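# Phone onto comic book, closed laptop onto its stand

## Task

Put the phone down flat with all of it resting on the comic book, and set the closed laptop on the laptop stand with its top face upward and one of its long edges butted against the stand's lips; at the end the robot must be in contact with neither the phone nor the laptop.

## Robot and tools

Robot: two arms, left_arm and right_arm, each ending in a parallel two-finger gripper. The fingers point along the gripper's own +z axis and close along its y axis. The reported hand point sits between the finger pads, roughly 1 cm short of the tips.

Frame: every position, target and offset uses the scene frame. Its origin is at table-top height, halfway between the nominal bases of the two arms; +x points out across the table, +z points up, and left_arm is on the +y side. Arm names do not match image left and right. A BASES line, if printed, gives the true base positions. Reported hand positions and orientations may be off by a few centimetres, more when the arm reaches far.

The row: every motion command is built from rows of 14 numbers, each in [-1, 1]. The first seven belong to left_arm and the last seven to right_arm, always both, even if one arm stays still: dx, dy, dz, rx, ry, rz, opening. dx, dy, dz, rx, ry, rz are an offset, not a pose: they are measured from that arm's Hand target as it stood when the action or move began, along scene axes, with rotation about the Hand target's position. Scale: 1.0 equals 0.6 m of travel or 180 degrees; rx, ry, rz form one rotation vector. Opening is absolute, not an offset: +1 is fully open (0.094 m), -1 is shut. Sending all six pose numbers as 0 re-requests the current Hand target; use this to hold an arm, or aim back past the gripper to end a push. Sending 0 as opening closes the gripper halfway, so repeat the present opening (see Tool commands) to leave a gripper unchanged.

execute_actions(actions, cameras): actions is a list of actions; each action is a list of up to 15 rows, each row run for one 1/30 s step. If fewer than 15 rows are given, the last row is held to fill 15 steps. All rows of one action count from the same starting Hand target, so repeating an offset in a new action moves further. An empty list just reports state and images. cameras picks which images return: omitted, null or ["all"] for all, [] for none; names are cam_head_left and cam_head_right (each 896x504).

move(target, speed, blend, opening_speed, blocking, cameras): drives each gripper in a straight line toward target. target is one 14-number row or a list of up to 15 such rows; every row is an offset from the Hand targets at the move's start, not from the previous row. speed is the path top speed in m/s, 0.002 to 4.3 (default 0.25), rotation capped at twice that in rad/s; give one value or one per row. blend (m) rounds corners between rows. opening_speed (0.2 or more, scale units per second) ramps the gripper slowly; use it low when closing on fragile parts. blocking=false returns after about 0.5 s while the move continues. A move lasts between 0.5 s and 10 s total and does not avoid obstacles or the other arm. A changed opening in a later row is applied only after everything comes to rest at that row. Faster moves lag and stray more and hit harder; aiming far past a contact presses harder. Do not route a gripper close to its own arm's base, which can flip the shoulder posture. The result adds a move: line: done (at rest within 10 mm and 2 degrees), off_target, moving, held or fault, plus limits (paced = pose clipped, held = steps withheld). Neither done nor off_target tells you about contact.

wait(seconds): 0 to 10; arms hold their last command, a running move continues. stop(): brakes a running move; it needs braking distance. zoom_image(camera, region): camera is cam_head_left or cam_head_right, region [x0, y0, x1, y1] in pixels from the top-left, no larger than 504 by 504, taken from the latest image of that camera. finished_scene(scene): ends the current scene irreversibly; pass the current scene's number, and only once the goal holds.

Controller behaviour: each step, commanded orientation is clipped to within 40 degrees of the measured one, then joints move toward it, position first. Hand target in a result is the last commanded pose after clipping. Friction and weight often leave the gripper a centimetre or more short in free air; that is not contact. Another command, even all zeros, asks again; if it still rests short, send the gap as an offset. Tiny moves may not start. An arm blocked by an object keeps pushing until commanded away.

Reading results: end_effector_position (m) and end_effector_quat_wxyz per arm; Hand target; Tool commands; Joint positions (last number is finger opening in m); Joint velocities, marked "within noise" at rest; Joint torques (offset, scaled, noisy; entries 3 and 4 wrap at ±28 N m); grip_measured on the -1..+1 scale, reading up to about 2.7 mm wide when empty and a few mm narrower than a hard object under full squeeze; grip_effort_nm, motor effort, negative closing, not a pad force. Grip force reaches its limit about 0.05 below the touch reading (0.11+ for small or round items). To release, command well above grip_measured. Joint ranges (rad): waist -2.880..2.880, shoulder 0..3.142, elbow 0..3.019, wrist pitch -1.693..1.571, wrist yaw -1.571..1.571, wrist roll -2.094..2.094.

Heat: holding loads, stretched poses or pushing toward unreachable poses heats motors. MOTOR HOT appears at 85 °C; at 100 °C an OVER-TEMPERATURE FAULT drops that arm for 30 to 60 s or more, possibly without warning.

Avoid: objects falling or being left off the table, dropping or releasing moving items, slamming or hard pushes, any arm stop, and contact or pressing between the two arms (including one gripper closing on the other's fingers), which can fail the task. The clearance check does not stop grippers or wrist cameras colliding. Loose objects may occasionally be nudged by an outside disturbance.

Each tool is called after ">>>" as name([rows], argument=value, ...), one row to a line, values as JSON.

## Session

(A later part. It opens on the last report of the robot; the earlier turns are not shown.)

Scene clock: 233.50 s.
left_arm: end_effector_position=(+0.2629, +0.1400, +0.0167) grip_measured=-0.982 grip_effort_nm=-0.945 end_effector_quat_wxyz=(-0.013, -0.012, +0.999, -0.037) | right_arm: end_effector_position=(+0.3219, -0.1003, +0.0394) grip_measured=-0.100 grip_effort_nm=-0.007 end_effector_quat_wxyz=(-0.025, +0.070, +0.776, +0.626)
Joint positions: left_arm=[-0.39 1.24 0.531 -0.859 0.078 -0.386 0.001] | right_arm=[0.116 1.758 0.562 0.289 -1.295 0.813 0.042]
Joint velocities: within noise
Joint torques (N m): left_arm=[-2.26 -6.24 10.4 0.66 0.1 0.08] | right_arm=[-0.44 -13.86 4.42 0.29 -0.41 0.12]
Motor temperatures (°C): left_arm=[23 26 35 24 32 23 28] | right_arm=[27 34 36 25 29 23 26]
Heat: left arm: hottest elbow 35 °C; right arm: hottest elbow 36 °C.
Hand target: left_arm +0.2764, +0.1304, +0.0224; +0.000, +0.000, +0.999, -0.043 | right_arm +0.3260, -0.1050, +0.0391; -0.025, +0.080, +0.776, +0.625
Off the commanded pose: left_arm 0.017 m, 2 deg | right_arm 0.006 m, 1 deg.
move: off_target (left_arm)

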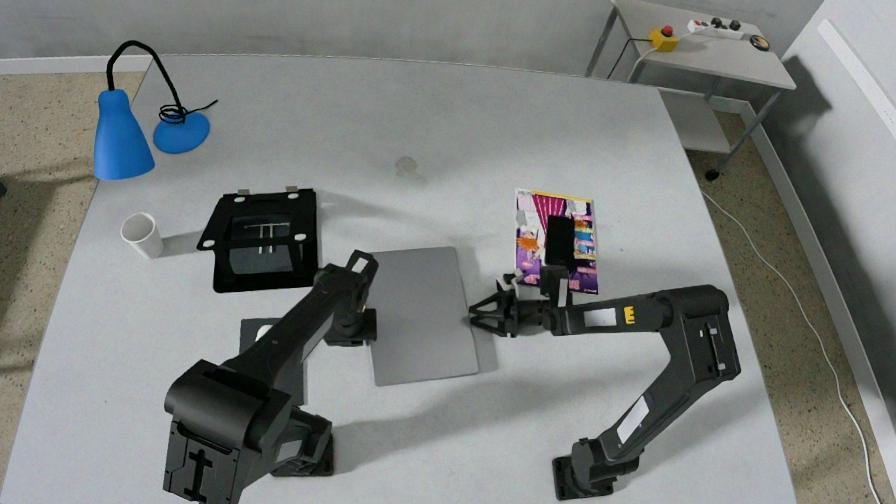

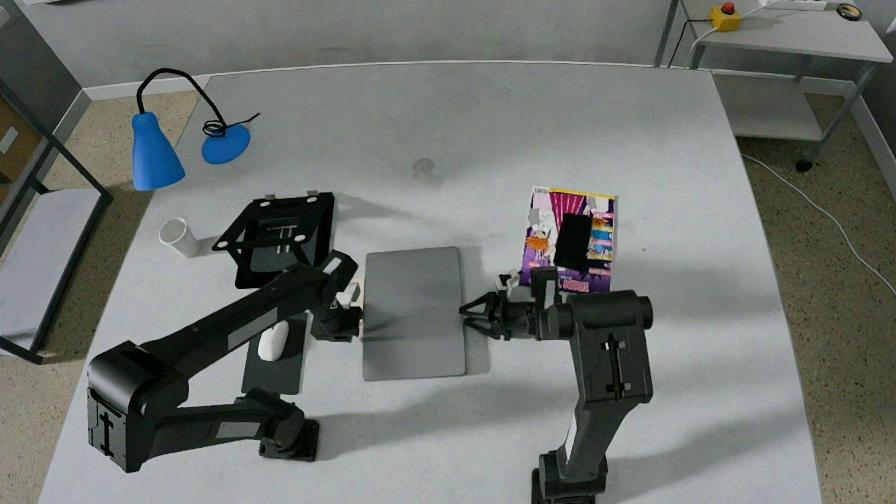

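>>> move([
  [-0.03,0.05,0.2,0,0,0,-1,0,-0.03,0,0,0,0,-0.2],
  [-0.19,-0.03,0.2,-0.275,-0.275,0,-1,0,-0.03,0,0,0,0,-0.2],
  [-0.19,-0.12,0.08,-0.275,-0.275,0,-1,0,-0.03,0,0,0,0,-0.2],
], speed=0.2)

>>> zoom_image(camera="cam_head_right", region=[290, 220, 500, 400])

Scene clock: 267.73 s.
left_arm: end_effector_position=(+0.1655, +0.1106, +0.1442) grip_measured=-0.982 grip_effort_nm=-0.945 end_effector_quat_wxyz=(+0.287, +0.063, +0.832, -0.471) | right_arm: end_effector_position=(+0.3156, -0.1165, +0.0396) grip_measured=-0.199 grip_effort_nm=-0.081 end_effector_quat_wxyz=(-0.030, +0.069, +0.775, +0.628)
Joint positions: left_arm=[0.118 0.009 0.19 -1.11 1.06 -0.087 0.001] | right_arm=[0.07 1.741 0.575 0.09 -1.329 0.645 0.038]
Joint velocities: within noise
Joint torques (N m): left_arm=[-1.67 2.67 11.81 1.11 0.34 -0.06] | right_arm=[-0.91 -13.04 5.33 0.18 -0.24 0.08]
Motor temperatures (°C): left_arm=[22 26 35 24 29 23 29] | right_arm=[26 34 34 25 26 23 25]
Heat: left arm: hottest elbow 35 °C; right arm: hottest shoulder 34 °C.
Hand target: left_arm +0.1650, +0.1097, +0.1485; +0.286, +0.064, +0.831, -0.472 (not the last commanded pose) | right_arm +0.3261, -0.1230, +0.0390; -0.025, +0.080, +0.777, +0.624
Off the commanded pose: left_arm 0.090 m, 15 deg | right_arm 0.012 m, 1 deg.
move: held (left_arm; a check stopped the path), off_target (right_arm); path passed 2 of 3 targets; limits=held
pose unreachable (left arm): on one or more control steps of this call, first in action 0 (counted from 0), this arm could not follow its commanded pose, so it was not sent that pose on those steps. It may still have moved: this result reports where it is.
cause: moving toward the commanded pose would bring two parts of the arm too close to each other (its upper arm (the part past joint 2) and its gripper housing, with joints 3 (elbow) to 6 (wrist roll) between them).

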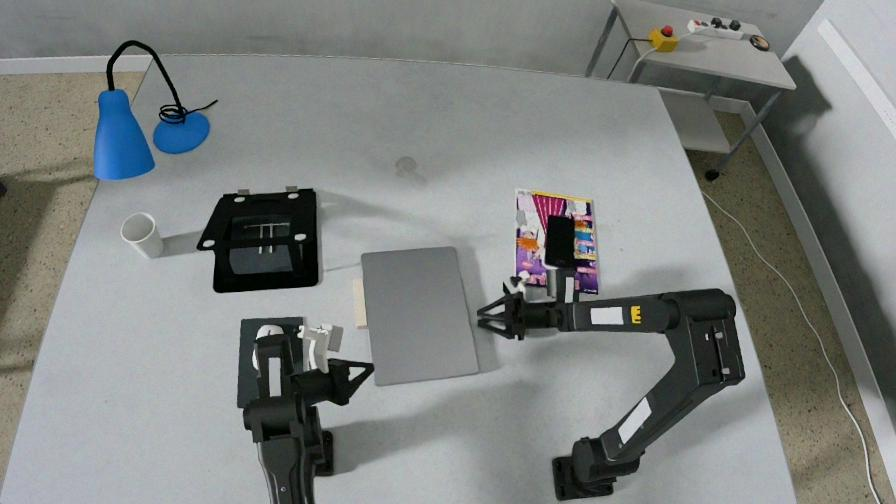

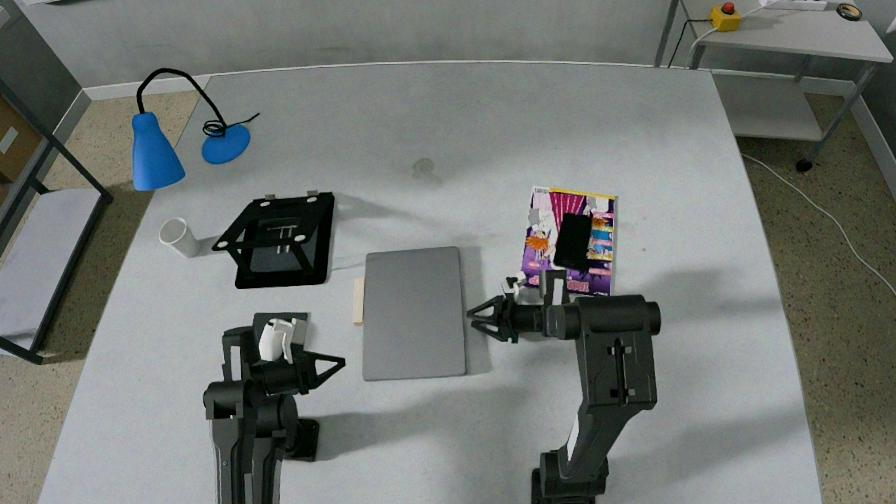

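Scaled by 2.400.

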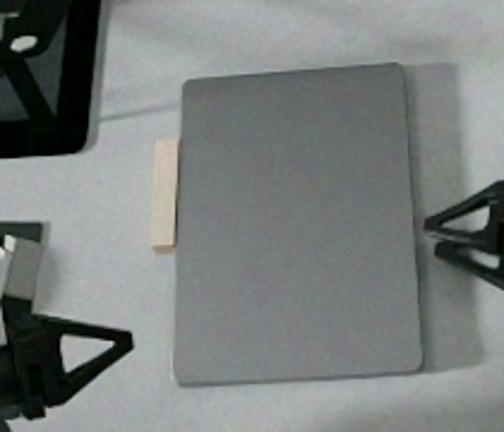

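>>> move([
  [0.07,0.1,0.0,0.275,0.275,0,-1,0,-0.03,0.05,0,0,0,-0.2],
  [0.12,0.12,-0.21,0.275,0.275,0,-1,0,-0.13,0.05,0,0,0,-0.2],
  [0.12,-0.12,-0.21,0.275,0.275,0,-1,0,-0.13,0.05,0,0,0,-0.2],
  [0.12,0.0,-0.21,0.275,0.275,0,-1,0,-0.13,0.05,0,0,0,-0.2],
  [0.12,0.0,-0.05,0.275,0.275,0,-1,0,-0.13,0.05,0,0,0,-0.2],
], speed=0.15)

>>> zoom_image(camera="cam_head_right", region=[290, 220, 500, 400])

Scene clock: 285.53 s.
left_arm: end_effector_position=(+0.2148, +0.1155, +0.0979) grip_measured=-0.982 grip_effort_nm=-0.940 end_effector_quat_wxyz=(-0.156, -0.025, +0.985, -0.061) | right_arm: end_effector_position=(+0.3127, -0.1951, +0.0715) grip_measured=-0.199 grip_effort_nm=-0.085 end_effector_quat_wxyz=(-0.029, +0.078, +0.776, +0.625)
Joint positions: left_arm=[-0.445 1.168 0.696 -1.335 0.244 -0.438 0.001] | right_arm=[-0.163 1.742 0.768 -1.029 -1.329 -0.299 0.038]
Joint velocities: within noise
Joint torques (N m): left_arm=[0.26 -7.88 14.24 -0.61 0.12 0.17] | right_arm=[-0.32 -11.81 6.87 -0.77 -0.47 0.01]
Motor temperatures (°C): left_arm=[22 26 37 24 28 23 29] | right_arm=[26 34 35 25 26 23 25]
Heat: left arm: hottest elbow 37 °C; right arm: hottest elbow 35 °C.
Hand target: left_arm +0.2370, +0.1096, +0.1185; -0.129, -0.023, +0.988, -0.076 | right_arm +0.3259, -0.2010, +0.0690; -0.025, +0.080, +0.777, +0.625
Off the commanded pose: left_arm 0.031 m, 4 deg | right_arm 0.015 m, 0 deg.
move: off_target (left_arm, right_arm)

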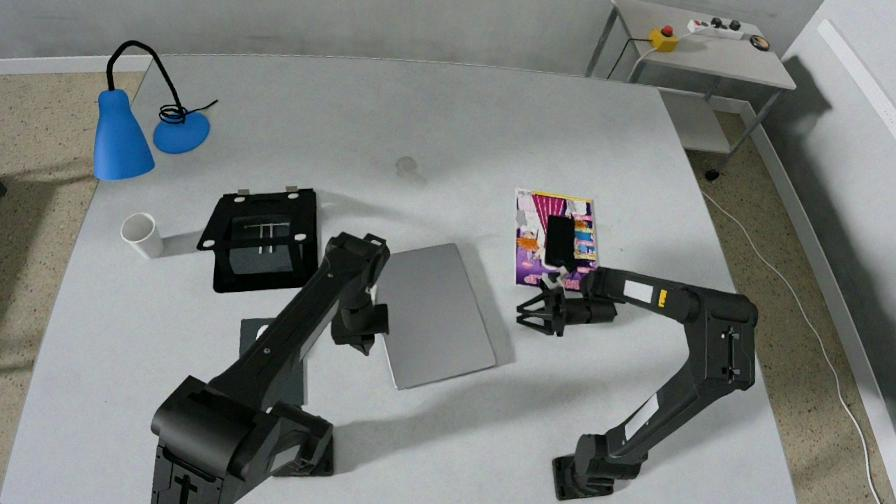

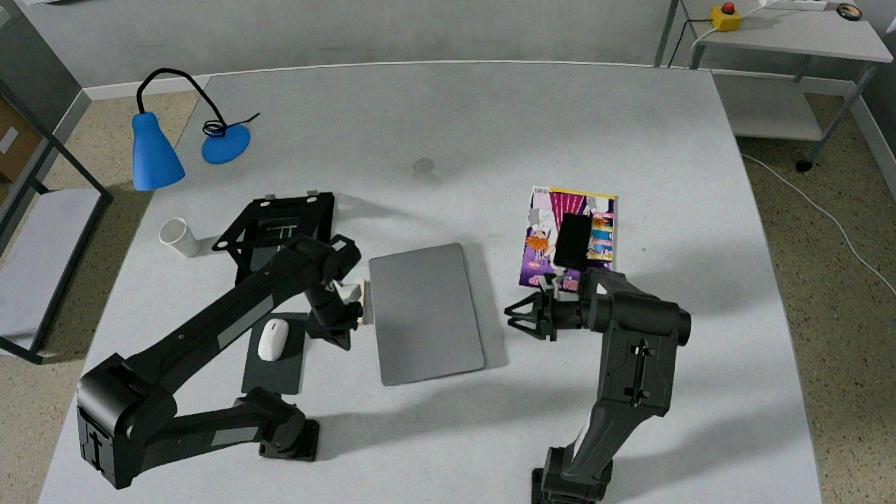

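Scaled by 2.400.

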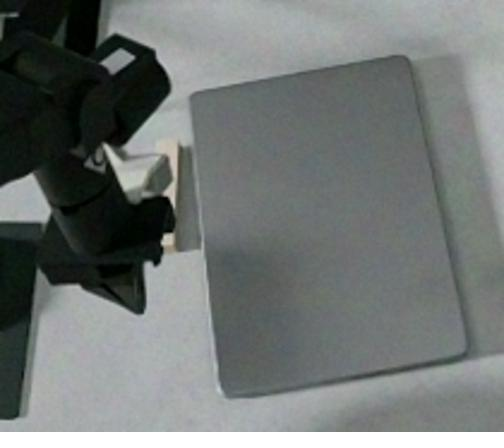

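>>> move([
  [0.12,0.043,0,0.023,-0.083,-0.012,-0.15,0,0,0,0,0,0,-0.2],
], speed=0.15)

>>> zoom_image(camera="cam_head_left", region=[290, 220, 500, 400])

>>> zoom_image(camera="cam_head_right", region=[290, 220, 500, 400])

Scene clock: 292.53 s.
left_arm: end_effector_position=(+0.2797, +0.1409, +0.0971) grip_measured=-0.152 grip_effort_nm=0.129 end_effector_quat_wxyz=(-0.036, +0.001, +0.999, -0.028) | right_arm: end_effector_position=(+0.3127, -0.1951, +0.0715) grip_measured=-0.199 grip_effort_nm=-0.081 end_effector_quat_wxyz=(-0.029, +0.078, +0.776, +0.625)
Joint positions: left_arm=[-0.366 1.168 0.725 -1.179 0.077 -0.333 0.04] | right_arm=[-0.163 1.742 0.768 -1.029 -1.329 -0.299 0.038]
Joint velocities: within noise
Joint torques (N m): left_arm=[-0.5 -7.82 15.12 0.5 -0.07 0.14] | right_arm=[-0.38 -11.81 6.84 -0.79 -0.48 0.02]
Motor temperatures (°C): left_arm=[22 26 38 24 28 23 29] | right_arm=[26 34 35 25 26 23 25]
Heat: left arm: hottest elbow 38 °C; right arm: hottest elbow 35 °C.
Hand target: left_arm +0.3089, +0.1356, +0.1184; +0.000, +0.001, +0.999, -0.040 | right_arm +0.3260, -0.2010, +0.0690; -0.025, +0.080, +0.776, +0.625
Off the commanded pose: left_arm 0.037 m, 4 deg | right_arm 0.015 m, 0 deg.
move: off_target (left_arm, right_arm)

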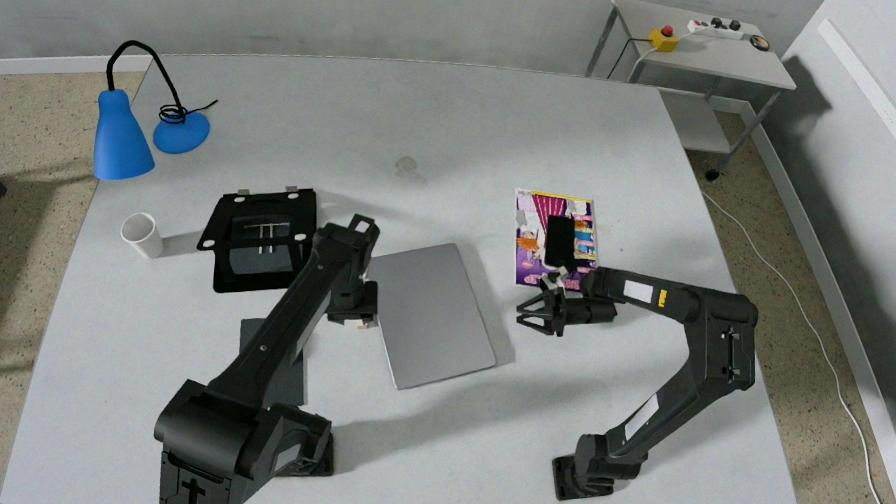

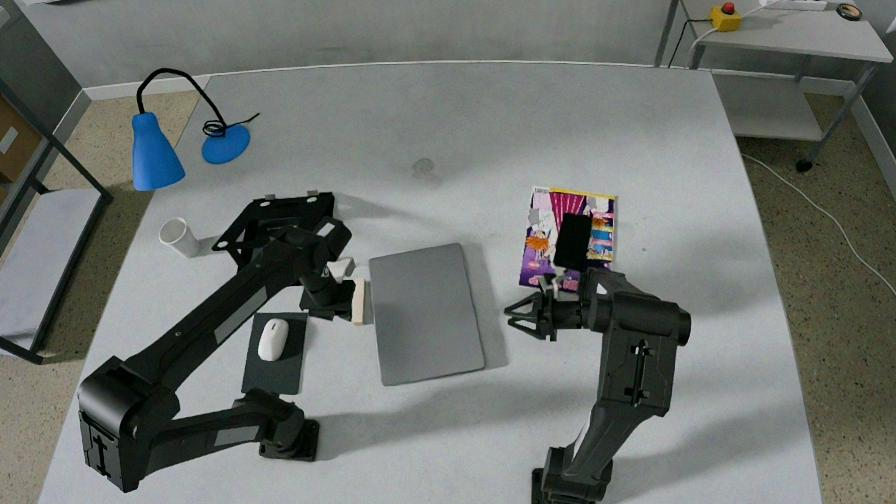

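Scaled by 2.400.

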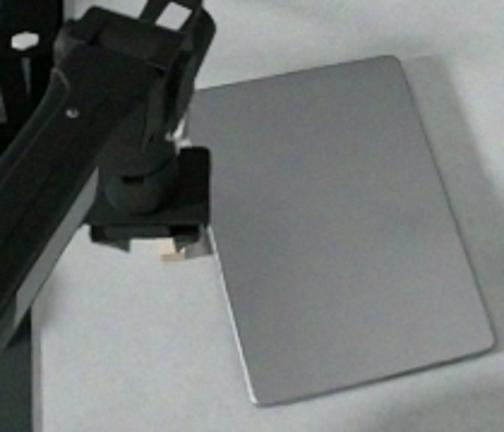

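Scaled by 2.400.

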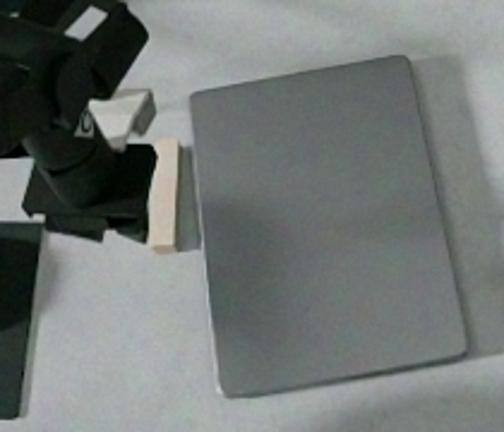

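>>> move([
  [0.017,-0.018,0.0,0,0,0,-0.15,0,0,0,0,0,0,-0.2],
  [0.02,-0.018,-0.11,0,0,0,-0.15,0,0,0,0,0,0,-0.2],
], speed=0.12)

>>> zoom_image(camera="cam_head_left", region=[290, 220, 500, 400])

>>> zoom_image(camera="cam_head_right", region=[290, 220, 500, 400])

Scene clock: 298.73 s.
left_arm: end_effector_position=(+0.3220, +0.1260, +0.0569) grip_measured=-0.152 grip_effort_nm=0.129 end_effector_quat_wxyz=(+0.001, +0.002, +0.999, -0.041) | right_arm: end_effector_position=(+0.3127, -0.1951, +0.0715) grip_measured=-0.199 grip_effort_nm=-0.076 end_effector_quat_wxyz=(-0.029, +0.078, +0.776, +0.625)
Joint positions: left_arm=[-0.366 1.307 0.719 -0.955 0.077 -0.334 0.04] | right_arm=[-0.163 1.742 0.768 -1.029 -1.329 -0.299 0.038]
Joint velocities: within noise
Joint torques (N m): left_arm=[-1.61 -8.23 8.1 0.8 -0.02 -0.06] | right_arm=[-0.32 -11.87 6.87 -0.79 -0.48 0.01]
Motor temperatures (°C): left_arm=[22 26 39 24 28 23 28] | right_arm=[26 34 35 25 26 23 25]
Heat: left arm: hottest elbow 39 °C; right arm: hottest elbow 35 °C.
Hand target: left_arm +0.3210, +0.1247, +0.0525; +0.000, +0.001, +0.999, -0.040 | right_arm +0.3260, -0.2010, +0.0690; -0.025, +0.080, +0.776, +0.625
Off the commanded pose: left_arm 0.005 m, 0 deg | right_arm 0.015 m, 0 deg.
move: off_target (right_arm)

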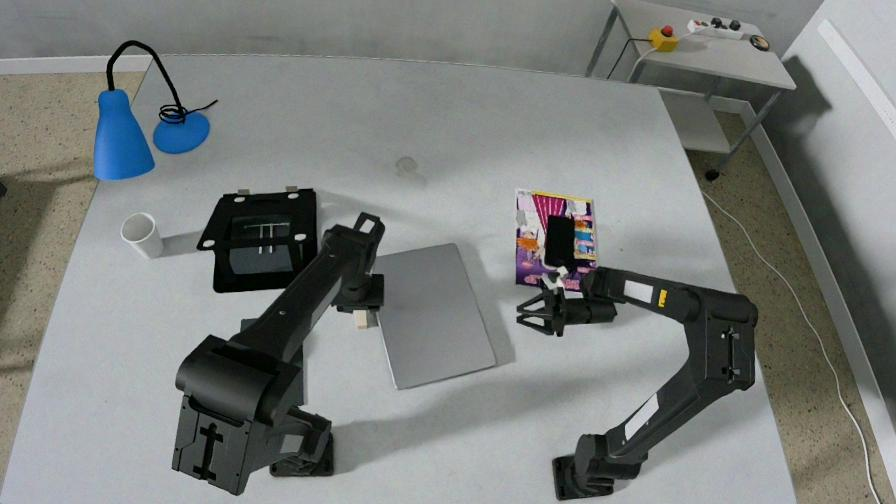

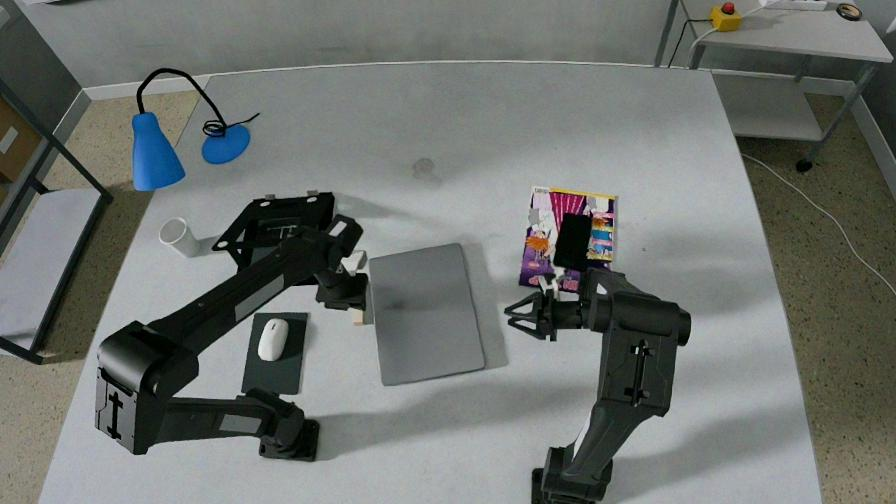

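Scaled by 2.400.

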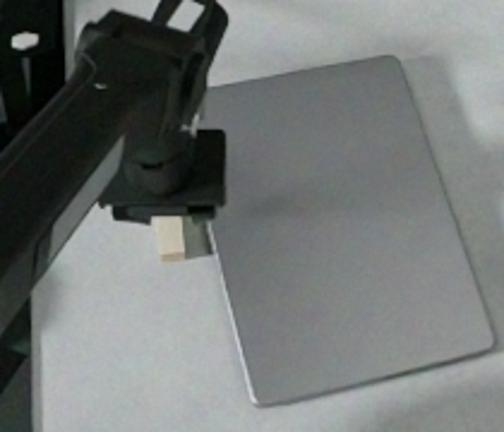

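Scaled by 2.400.

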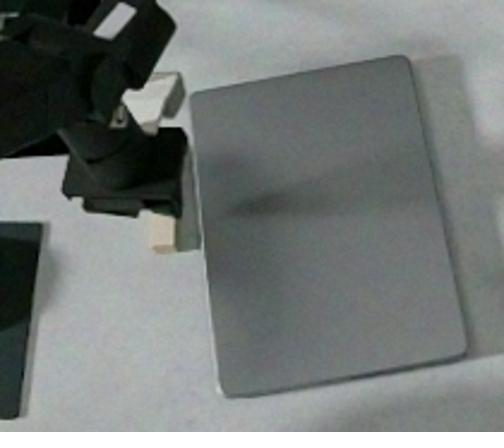

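>>> move([
  [-0.05,0.004,0.0,0,0,0,-0.15,0,0,0,0,0,0,-0.2],
  [-0.05,0.004,-0.065,0,0,0,-0.15,0,0,0,0,0,0,-0.2],
  [-0.05,0.004,-0.066,0,0,0,-1,0,0,0,0,0,0,-0.2],
], speed=0.08)

>>> zoom_image(camera="cam_head_left", region=[290, 220, 500, 400])

>>> zoom_image(camera="cam_head_right", region=[290, 220, 500, 400])

Scene clock: 303.43 s.
left_arm: end_effector_position=(+0.2942, +0.1301, +0.0174) grip_measured=-0.555 grip_effort_nm=-1.004 end_effector_quat_wxyz=(+0.002, -0.002, +0.999, -0.042) | right_arm: end_effector_position=(+0.3127, -0.1951, +0.0715) grip_measured=-0.199 grip_effort_nm=-0.081 end_effector_quat_wxyz=(-0.029, +0.078, +0.776, +0.625)
Joint positions: left_arm=[-0.385 1.312 0.593 -0.819 0.076 -0.362 0.021] | right_arm=[-0.163 1.742 0.768 -1.029 -1.329 -0.299 0.038]
Joint velocities: within noise
Joint torques (N m): left_arm=[-2.73 -8.18 7.02 0.76 -0.06 -0.09] | right_arm=[-0.32 -11.87 6.87 -0.77 -0.47 0.01]
Motor temperatures (°C): left_arm=[22 26 38 24 28 23 28] | right_arm=[26 34 35 25 26 23 25]
Heat: left arm: hottest elbow 38 °C; right arm: hottest elbow 35 °C.
Hand target: left_arm +0.2911, +0.1271, +0.0129; +0.000, +0.001, +0.999, -0.040 | right_arm +0.3260, -0.2010, +0.0690; -0.025, +0.080, +0.776, +0.625
Off the commanded pose: left_arm 0.006 m, 0 deg | right_arm 0.015 m, 0 deg.
move: off_target (right_arm)

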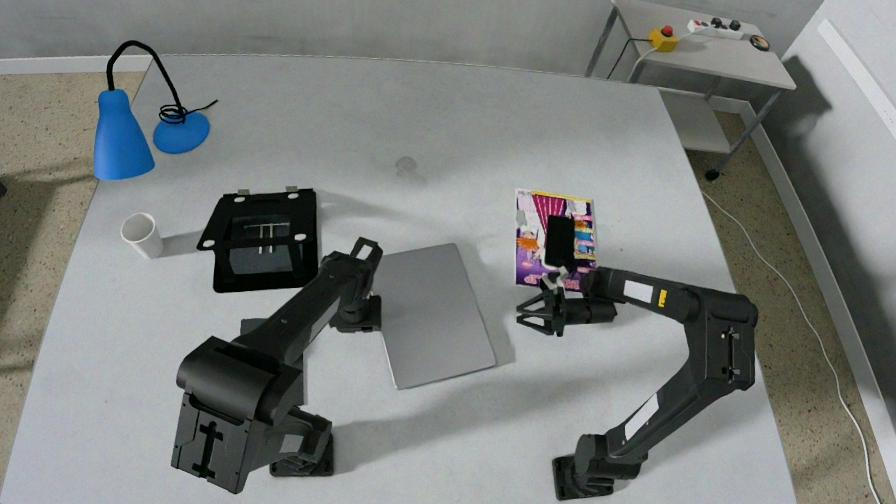

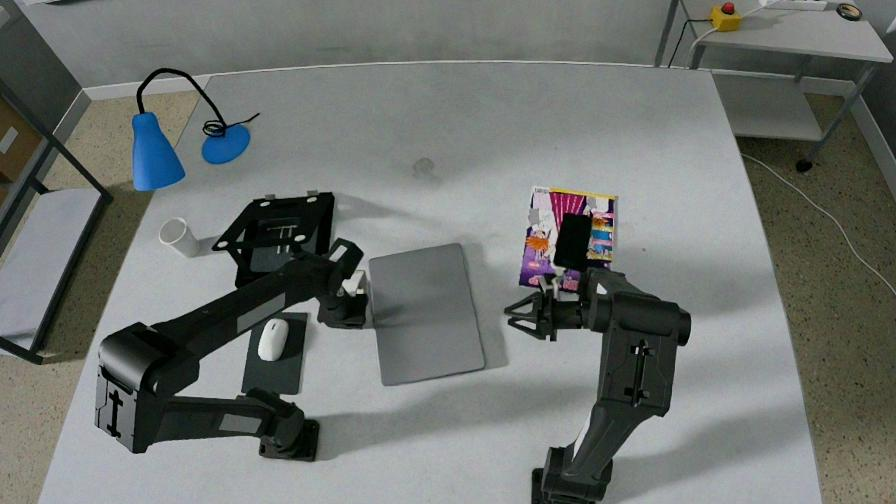

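Scaled by 2.400.

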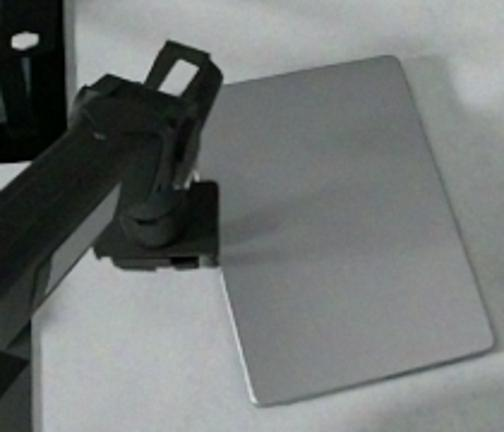

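Scaled by 2.400.

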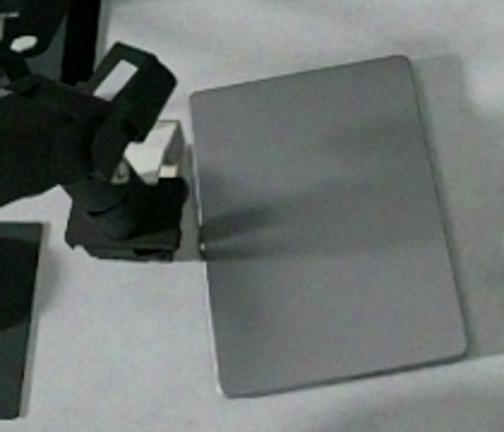

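>>> move([
  [0,0.02,0.22,0,0,0,-1,0,0,0,0,0,0,-0.2],
  [-0.24,-0.25,0.25,0,0,0,-1,0.06,-0.02,-0.03,0,0,0.09,-0.2],
], speed=0.15)

>>> zoom_image(camera="cam_head_left", region=[350, 220, 560, 400])

Scene clock: 311.10 s.
left_arm: end_effector_position=(+0.1386, +0.0028, +0.1389) grip_measured=-0.556 grip_effort_nm=-1.009 end_effector_quat_wxyz=(-0.016, -0.002, +1.000, -0.012) | right_arm: end_effector_position=(+0.3560, -0.2128, +0.0634) grip_measured=-0.199 grip_effort_nm=-0.085 end_effector_quat_wxyz=(-0.102, -0.034, +0.783, +0.612)
Joint positions: left_arm=[-1.15 1.057 0.767 -1.273 0.038 -1.125 0.021] | right_arm=[-0.163 2.022 1.126 -1.664 -1.14 -0.911 0.038]
Joint velocities: within noise
Joint torques (N m): left_arm=[-2.55 -5.71 16.31 0.39 -0.18 -0.11] | right_arm=[0.56 -14.68 6.15 -1.46 -0.23 0.03]
Motor temperatures (°C): left_arm=[22 26 38 24 28 23 28] | right_arm=[26 34 36 25 26 23 25]
Heat: left arm: hottest elbow 38 °C; right arm: hottest elbow 36 °C.
Hand target: left_arm +0.1470, -0.0229, +0.1630; +0.000, +0.001, +0.999, -0.040 | right_arm +0.3620, -0.2130, +0.0511; -0.113, -0.030, +0.780, +0.615
Off the commanded pose: left_arm 0.036 m, 4 deg | right_arm 0.014 m, 1 deg.
move: off_target (left_arm, right_arm)

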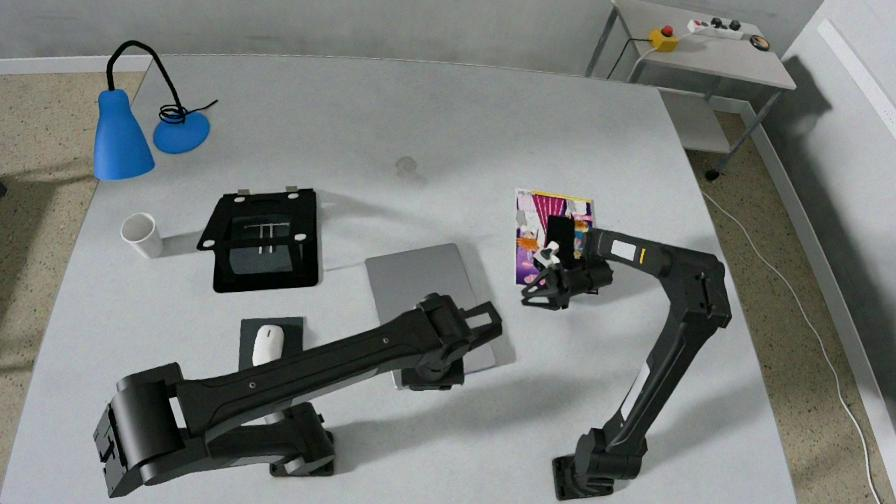

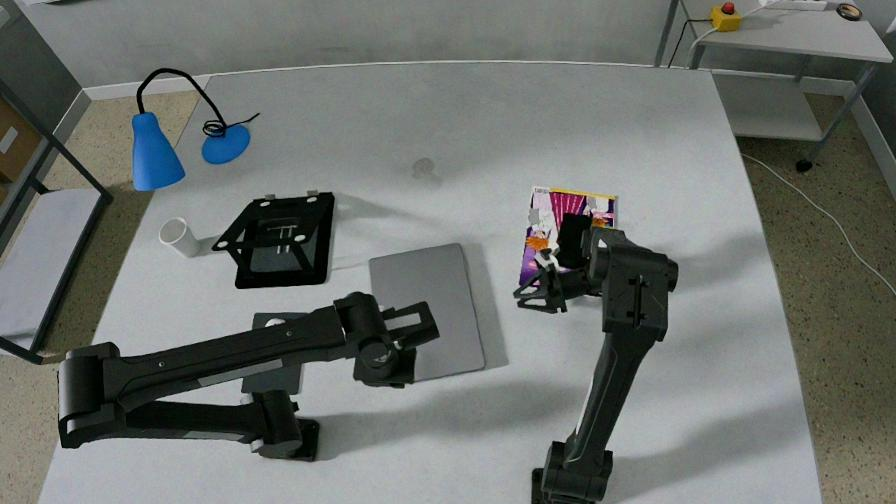

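Scaled by 2.400.

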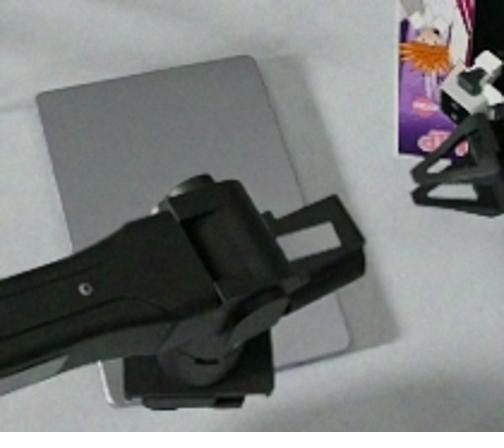

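>>> move([
  [-0.09,-0.06,0.0,0,0,0,-1,0,0,0,0,0,0,-0.2],
  [-0.09,-0.06,-0.15,0,0,0,-1,0,0,0,0,0,0,-0.2],
], speed=0.12)

>>> zoom_image(camera="cam_head_left", region=[350, 220, 560, 420])

>>> zoom_image(camera="cam_head_right", region=[350, 220, 560, 420])

Scene clock: 318.77 s.
left_arm: end_effector_position=(+0.0963, -0.0578, +0.0767) grip_measured=-0.555 grip_effort_nm=-1.009 end_effector_quat_wxyz=(-0.001, -0.001, +0.999, -0.040) | right_arm: end_effector_position=(+0.3561, -0.2128, +0.0634) grip_measured=-0.199 grip_effort_nm=-0.085 end_effector_quat_wxyz=(-0.102, -0.035, +0.783, +0.612)
Joint positions: left_arm=[-1.371 1.221 0.707 -0.979 0.021 -1.345 0.021] | right_arm=[-0.163 2.022 1.126 -1.664 -1.14 -0.912 0.038]
Joint velocities: within noise
Joint torques (N m): left_arm=[-1.67 -7.77 8.51 0.72 -0.19 -0.08] | right_arm=[0.62 -14.68 6.12 -1.48 -0.23 0.02]
Motor temperatures (°C): left_arm=[22 26 39 24 28 23 29] | right_arm=[26 34 36 25 25 23 25]
Heat: left arm: hottest elbow 39 °C; right arm: hottest elbow 36 °C.
Hand target: left_arm +0.0929, -0.0589, +0.0730; +0.000, +0.001, +0.999, -0.040 | right_arm +0.3621, -0.2130, +0.0511; -0.113, -0.030, +0.780, +0.615
Off the commanded pose: left_arm 0.005 m, 0 deg | right_arm 0.014 m, 1 deg.
move: off_target (right_arm)

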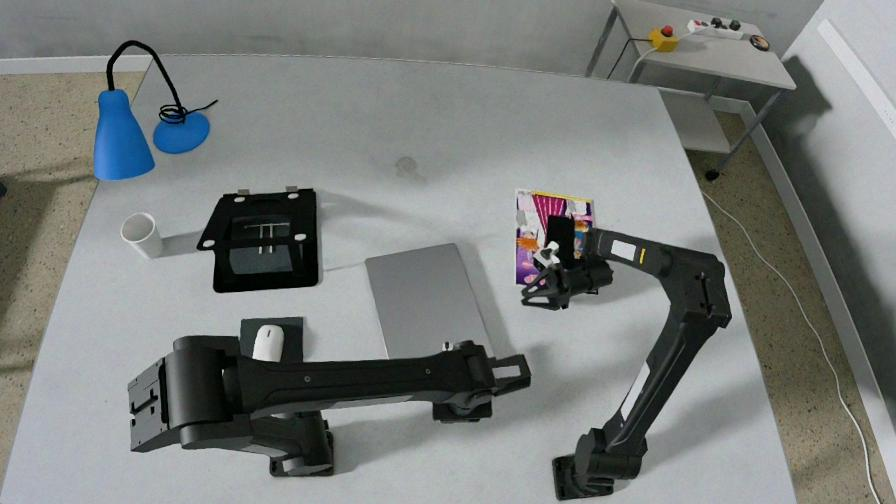

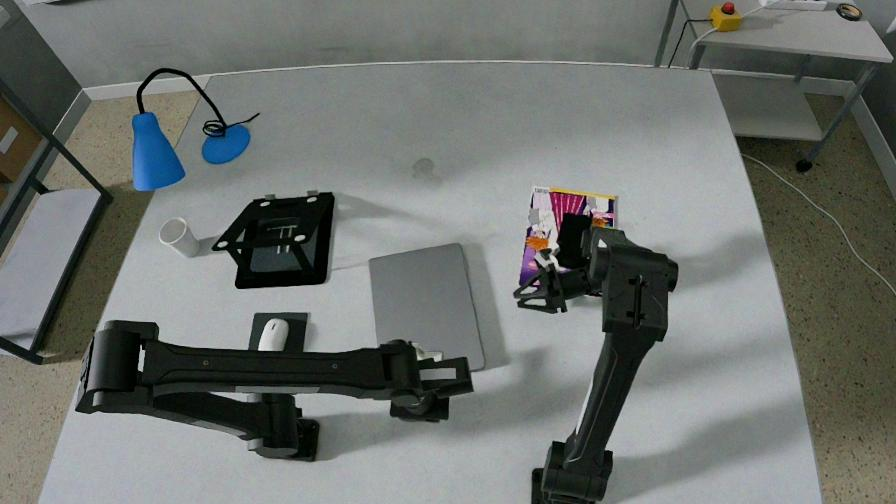

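Scaled by 2.400.

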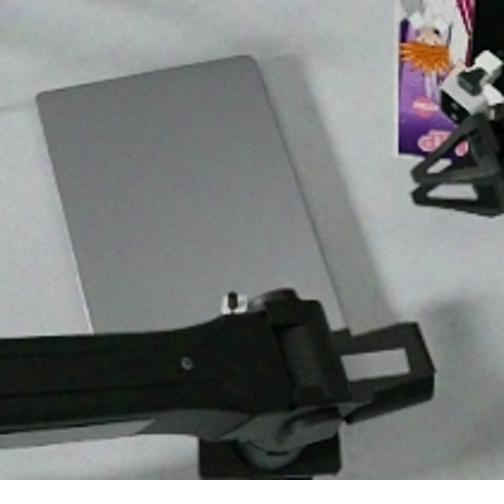

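Scaled by 2.400.

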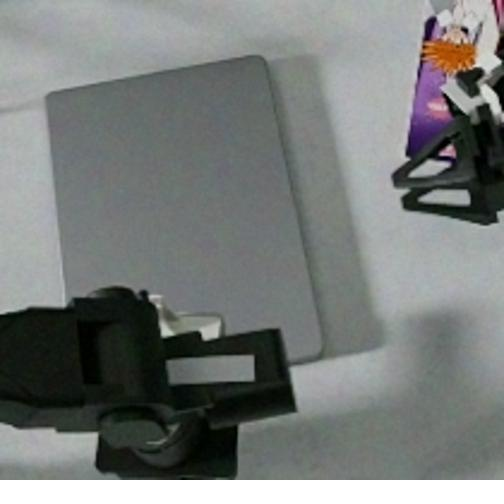

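>>> move([
  [0,0,0,0,0,0,-1,0.0,0,-0.03,0,0,0,0],
  [0,0,0,0,0,0,-1,-0.05,0.17,-0.032,0,0,0,0],
], speed=0.1)

>>> zoom_image(camera="cam_head_left", region=[350, 220, 560, 420])

Scene clock: 325.00 s.
left_arm: end_effector_position=(+0.0963, -0.0579, +0.0768) grip_measured=-0.555 grip_effort_nm=-1.009 end_effector_quat_wxyz=(-0.001, -0.001, +0.999, -0.040) | right_arm: end_effector_position=(+0.3459, -0.1170, +0.0451) grip_measured=-0.001 grip_effort_nm=0.066 end_effector_quat_wxyz=(-0.095, -0.031, +0.778, +0.621)
Joint positions: left_arm=[-1.371 1.221 0.707 -0.979 0.021 -1.346 0.021] | right_arm=[0.063 1.947 0.99 -1.13 -1.325 -0.417 0.047]
Joint velocities: within noise
Joint torques (N m): left_arm=[-2.67 -7.12 8.54 0.95 -0.16 -0.04] | right_arm=[1.73 -16.15 2.69 -0.05 -0.12 0.15]
Motor temperatures (°C): left_arm=[22 26 38 24 28 23 29] | right_arm=[26 34 36 25 25 23 25]
Heat: left arm: hottest elbow 38 °C; right arm: hottest elbow 36 °C.
Hand target: left_arm +0.0929, -0.0588, +0.0730; +0.000, +0.001, +0.999, -0.040 | right_arm +0.3320, -0.1110, +0.0318; -0.113, -0.030, +0.780, +0.615
Off the commanded pose: left_arm 0.005 m, 0 deg | right_arm 0.020 m, 2 deg.
move: off_target (right_arm)

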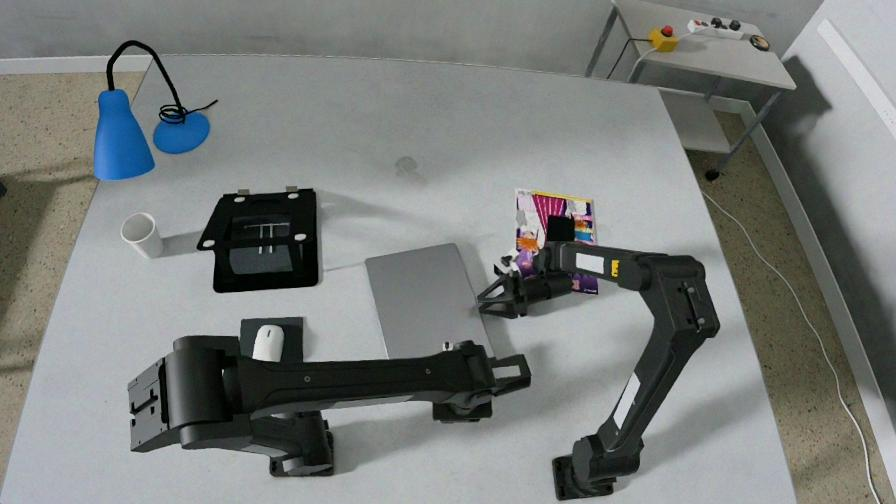

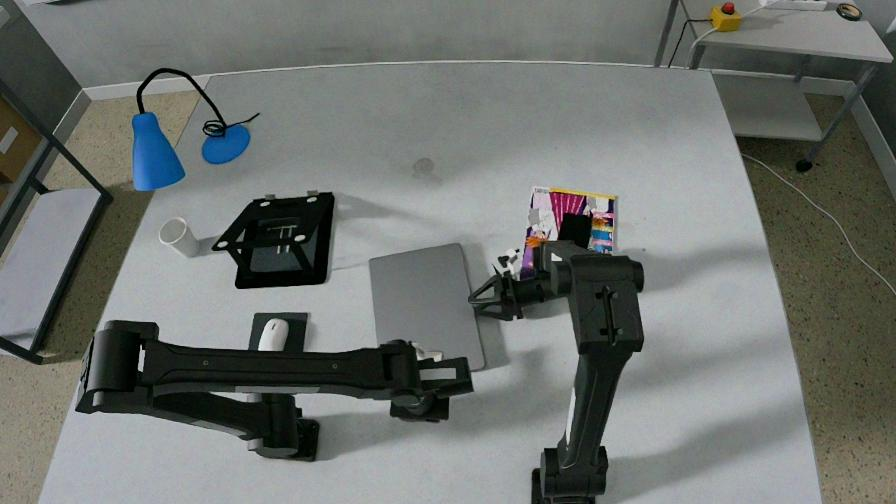

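Scaled by 2.400.

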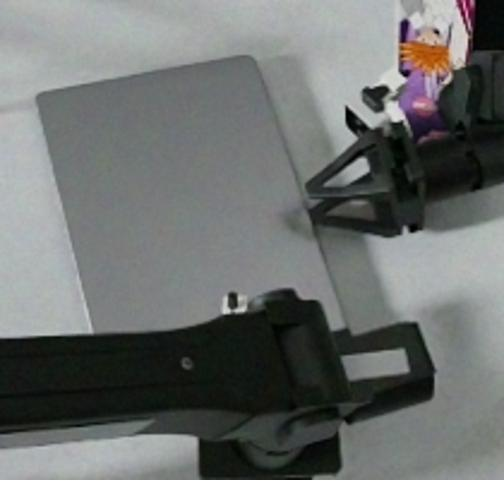

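>>> move([
  [0,0,0,0,0,0,-1,-0.015,0.05,-0.015,0,0,0,0],
  [0,0,0,0,0,0,-1,-0.02,0.06,0.0,0,0,0,-1],
], speed=0.1, opening_speed=0.5)

>>> zoom_image(camera="cam_head_left", region=[350, 220, 560, 420])

Scene clock: 331.37 s.
left_arm: end_effector_position=(+0.0963, -0.0579, +0.0768) grip_measured=-0.555 grip_effort_nm=-1.009 end_effector_quat_wxyz=(-0.001, -0.001, +0.999, -0.040) | right_arm: end_effector_position=(+0.3270, -0.0769, +0.0401) grip_measured=-0.990 grip_effort_nm=-0.466 end_effector_quat_wxyz=(-0.102, -0.035, +0.779, +0.617)
Joint positions: left_arm=[-1.371 1.221 0.707 -0.979 0.021 -1.346 0.021] | right_arm=[0.169 1.876 0.88 -0.728 -1.349 -0.04 0]
Joint velocities: within noise
Joint torques (N m): left_arm=[-2.61 -8.41 8.44 1.02 -0.23 -0.12] | right_arm=[0.91 -15.38 3.67 0.29 -0.54 0.15]
Motor temperatures (°C): left_arm=[22 26 38 24 28 23 29] | right_arm=[26 35 35 25 25 23 25]
Heat: left arm: hottest elbow 38 °C; right arm: hottest shoulder 35 °C.
Hand target: left_arm +0.0929, -0.0588, +0.0730; +0.000, +0.001, +0.999, -0.040 | right_arm +0.3200, -0.0749, +0.0318; -0.113, -0.031, +0.780, +0.615
Off the commanded pose: left_arm 0.005 m, 0 deg | right_arm 0.011 m, 1 deg.
move: off_target (right_arm); target 2's new opening was sent with right_arm's hand 0.028 m and 3 deg from that target

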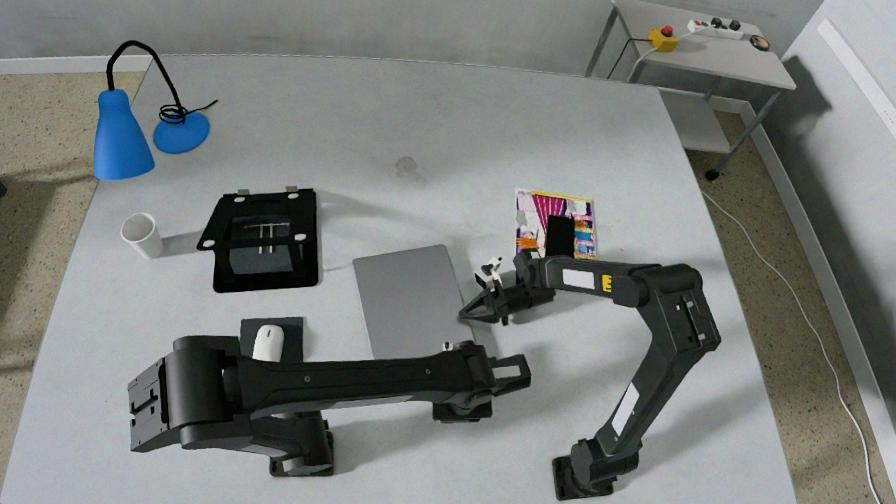

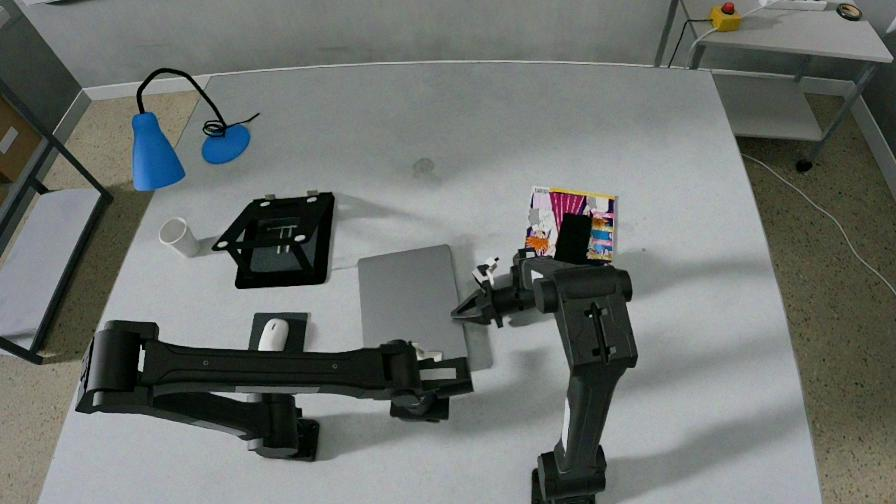

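Scaled by 2.400.

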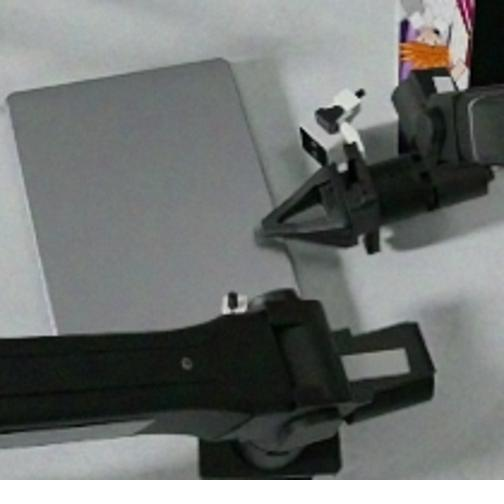

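>>> move([
  [0,0,0,0,0,0,-1,0.015,-0.05,0.02,0,0,0,-1],
  [0,0,0,0,0,0,-1,0.015,-0.05,-0.025,0,0,0,-1],
  [0,0,0,0,0,0,-1,0,0.06,-0.025,0,0,0,-1],
  [0,0,0,0,0,0,-1,-0.015,0.1,0.02,0,0,0,-1],
  [0,0,0,0,0,0,-1,-0.02,0.12,0.11,0,0,0,-1],
], speed=0.1)

>>> zoom_image(camera="cam_head_left", region=[350, 220, 560, 420])

Scene clock: 338.03 s.
left_arm: end_effector_position=(+0.0963, -0.0579, +0.0768) grip_measured=-0.555 grip_effort_nm=-1.004 end_effector_quat_wxyz=(-0.001, -0.001, +0.999, -0.040) | right_arm: end_effector_position=(+0.3145, -0.0055, +0.0964) grip_measured=-0.991 grip_effort_nm=-0.491 end_effector_quat_wxyz=(-0.113, -0.026, +0.780, +0.615)
Joint positions: left_arm=[-1.371 1.221 0.707 -0.979 0.021 -1.346 0.021] | right_arm=[0.35 1.683 0.77 -0.103 -1.31 0.718 0]
Joint velocities: within noise
Joint torques (N m): left_arm=[-2.61 -7.77 8.27 0.77 -0.18 -0.11] | right_arm=[1.2 -16.32 4.98 1.33 -0.42 0.14]
Motor temperatures (°C): left_arm=[22 26 38 24 28 23 29] | right_arm=[26 35 35 25 25 23 25]
Heat: left arm: hottest elbow 38 °C; right arm: hottest shoulder 35 °C.
Hand target: left_arm +0.0929, -0.0588, +0.0730; +0.000, +0.001, +0.999, -0.040 | right_arm +0.3080, -0.0029, +0.0979; -0.113, -0.030, +0.780, +0.615
Off the commanded pose: left_arm 0.005 m, 0 deg | right_arm 0.007 m, 0 deg.
move: done

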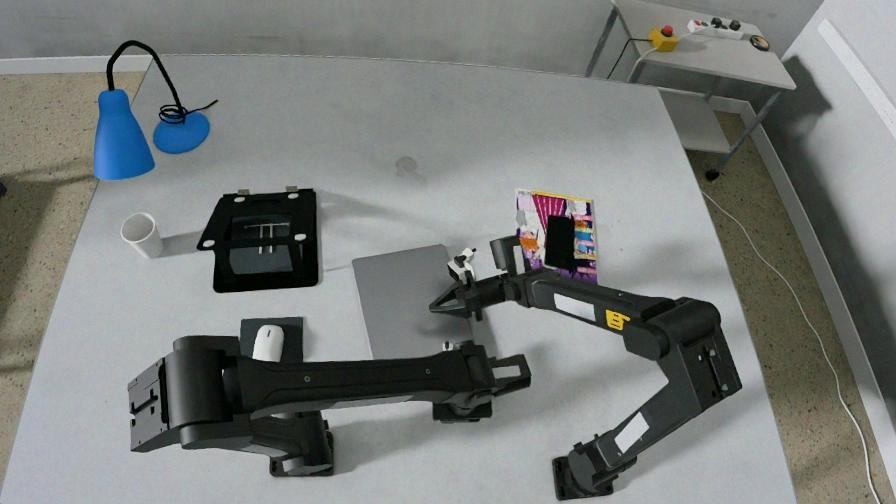

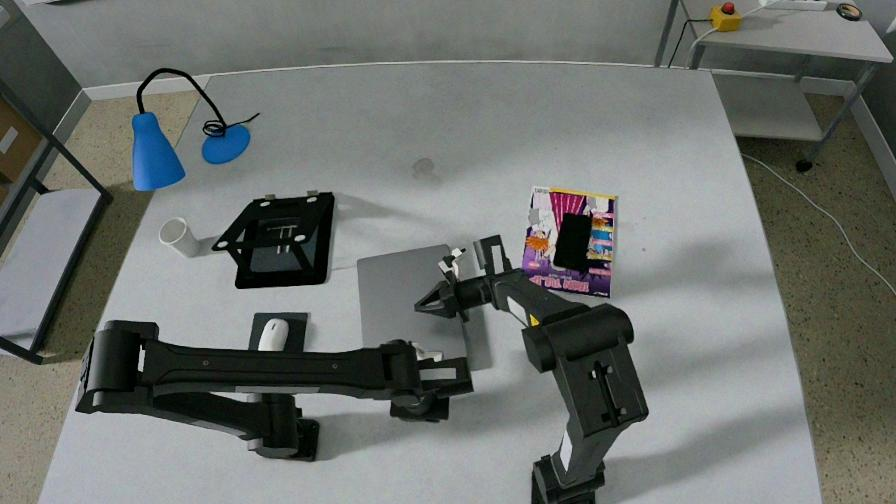

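Scaled by 2.400.

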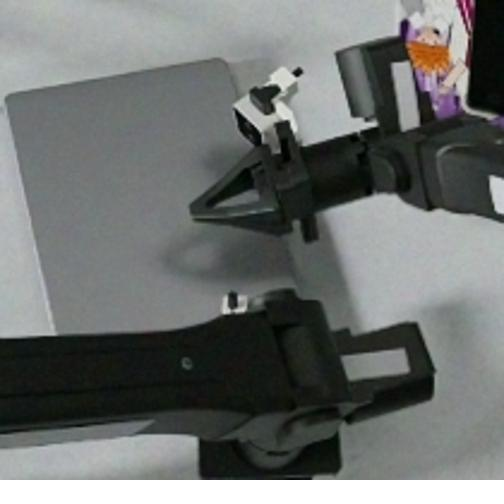

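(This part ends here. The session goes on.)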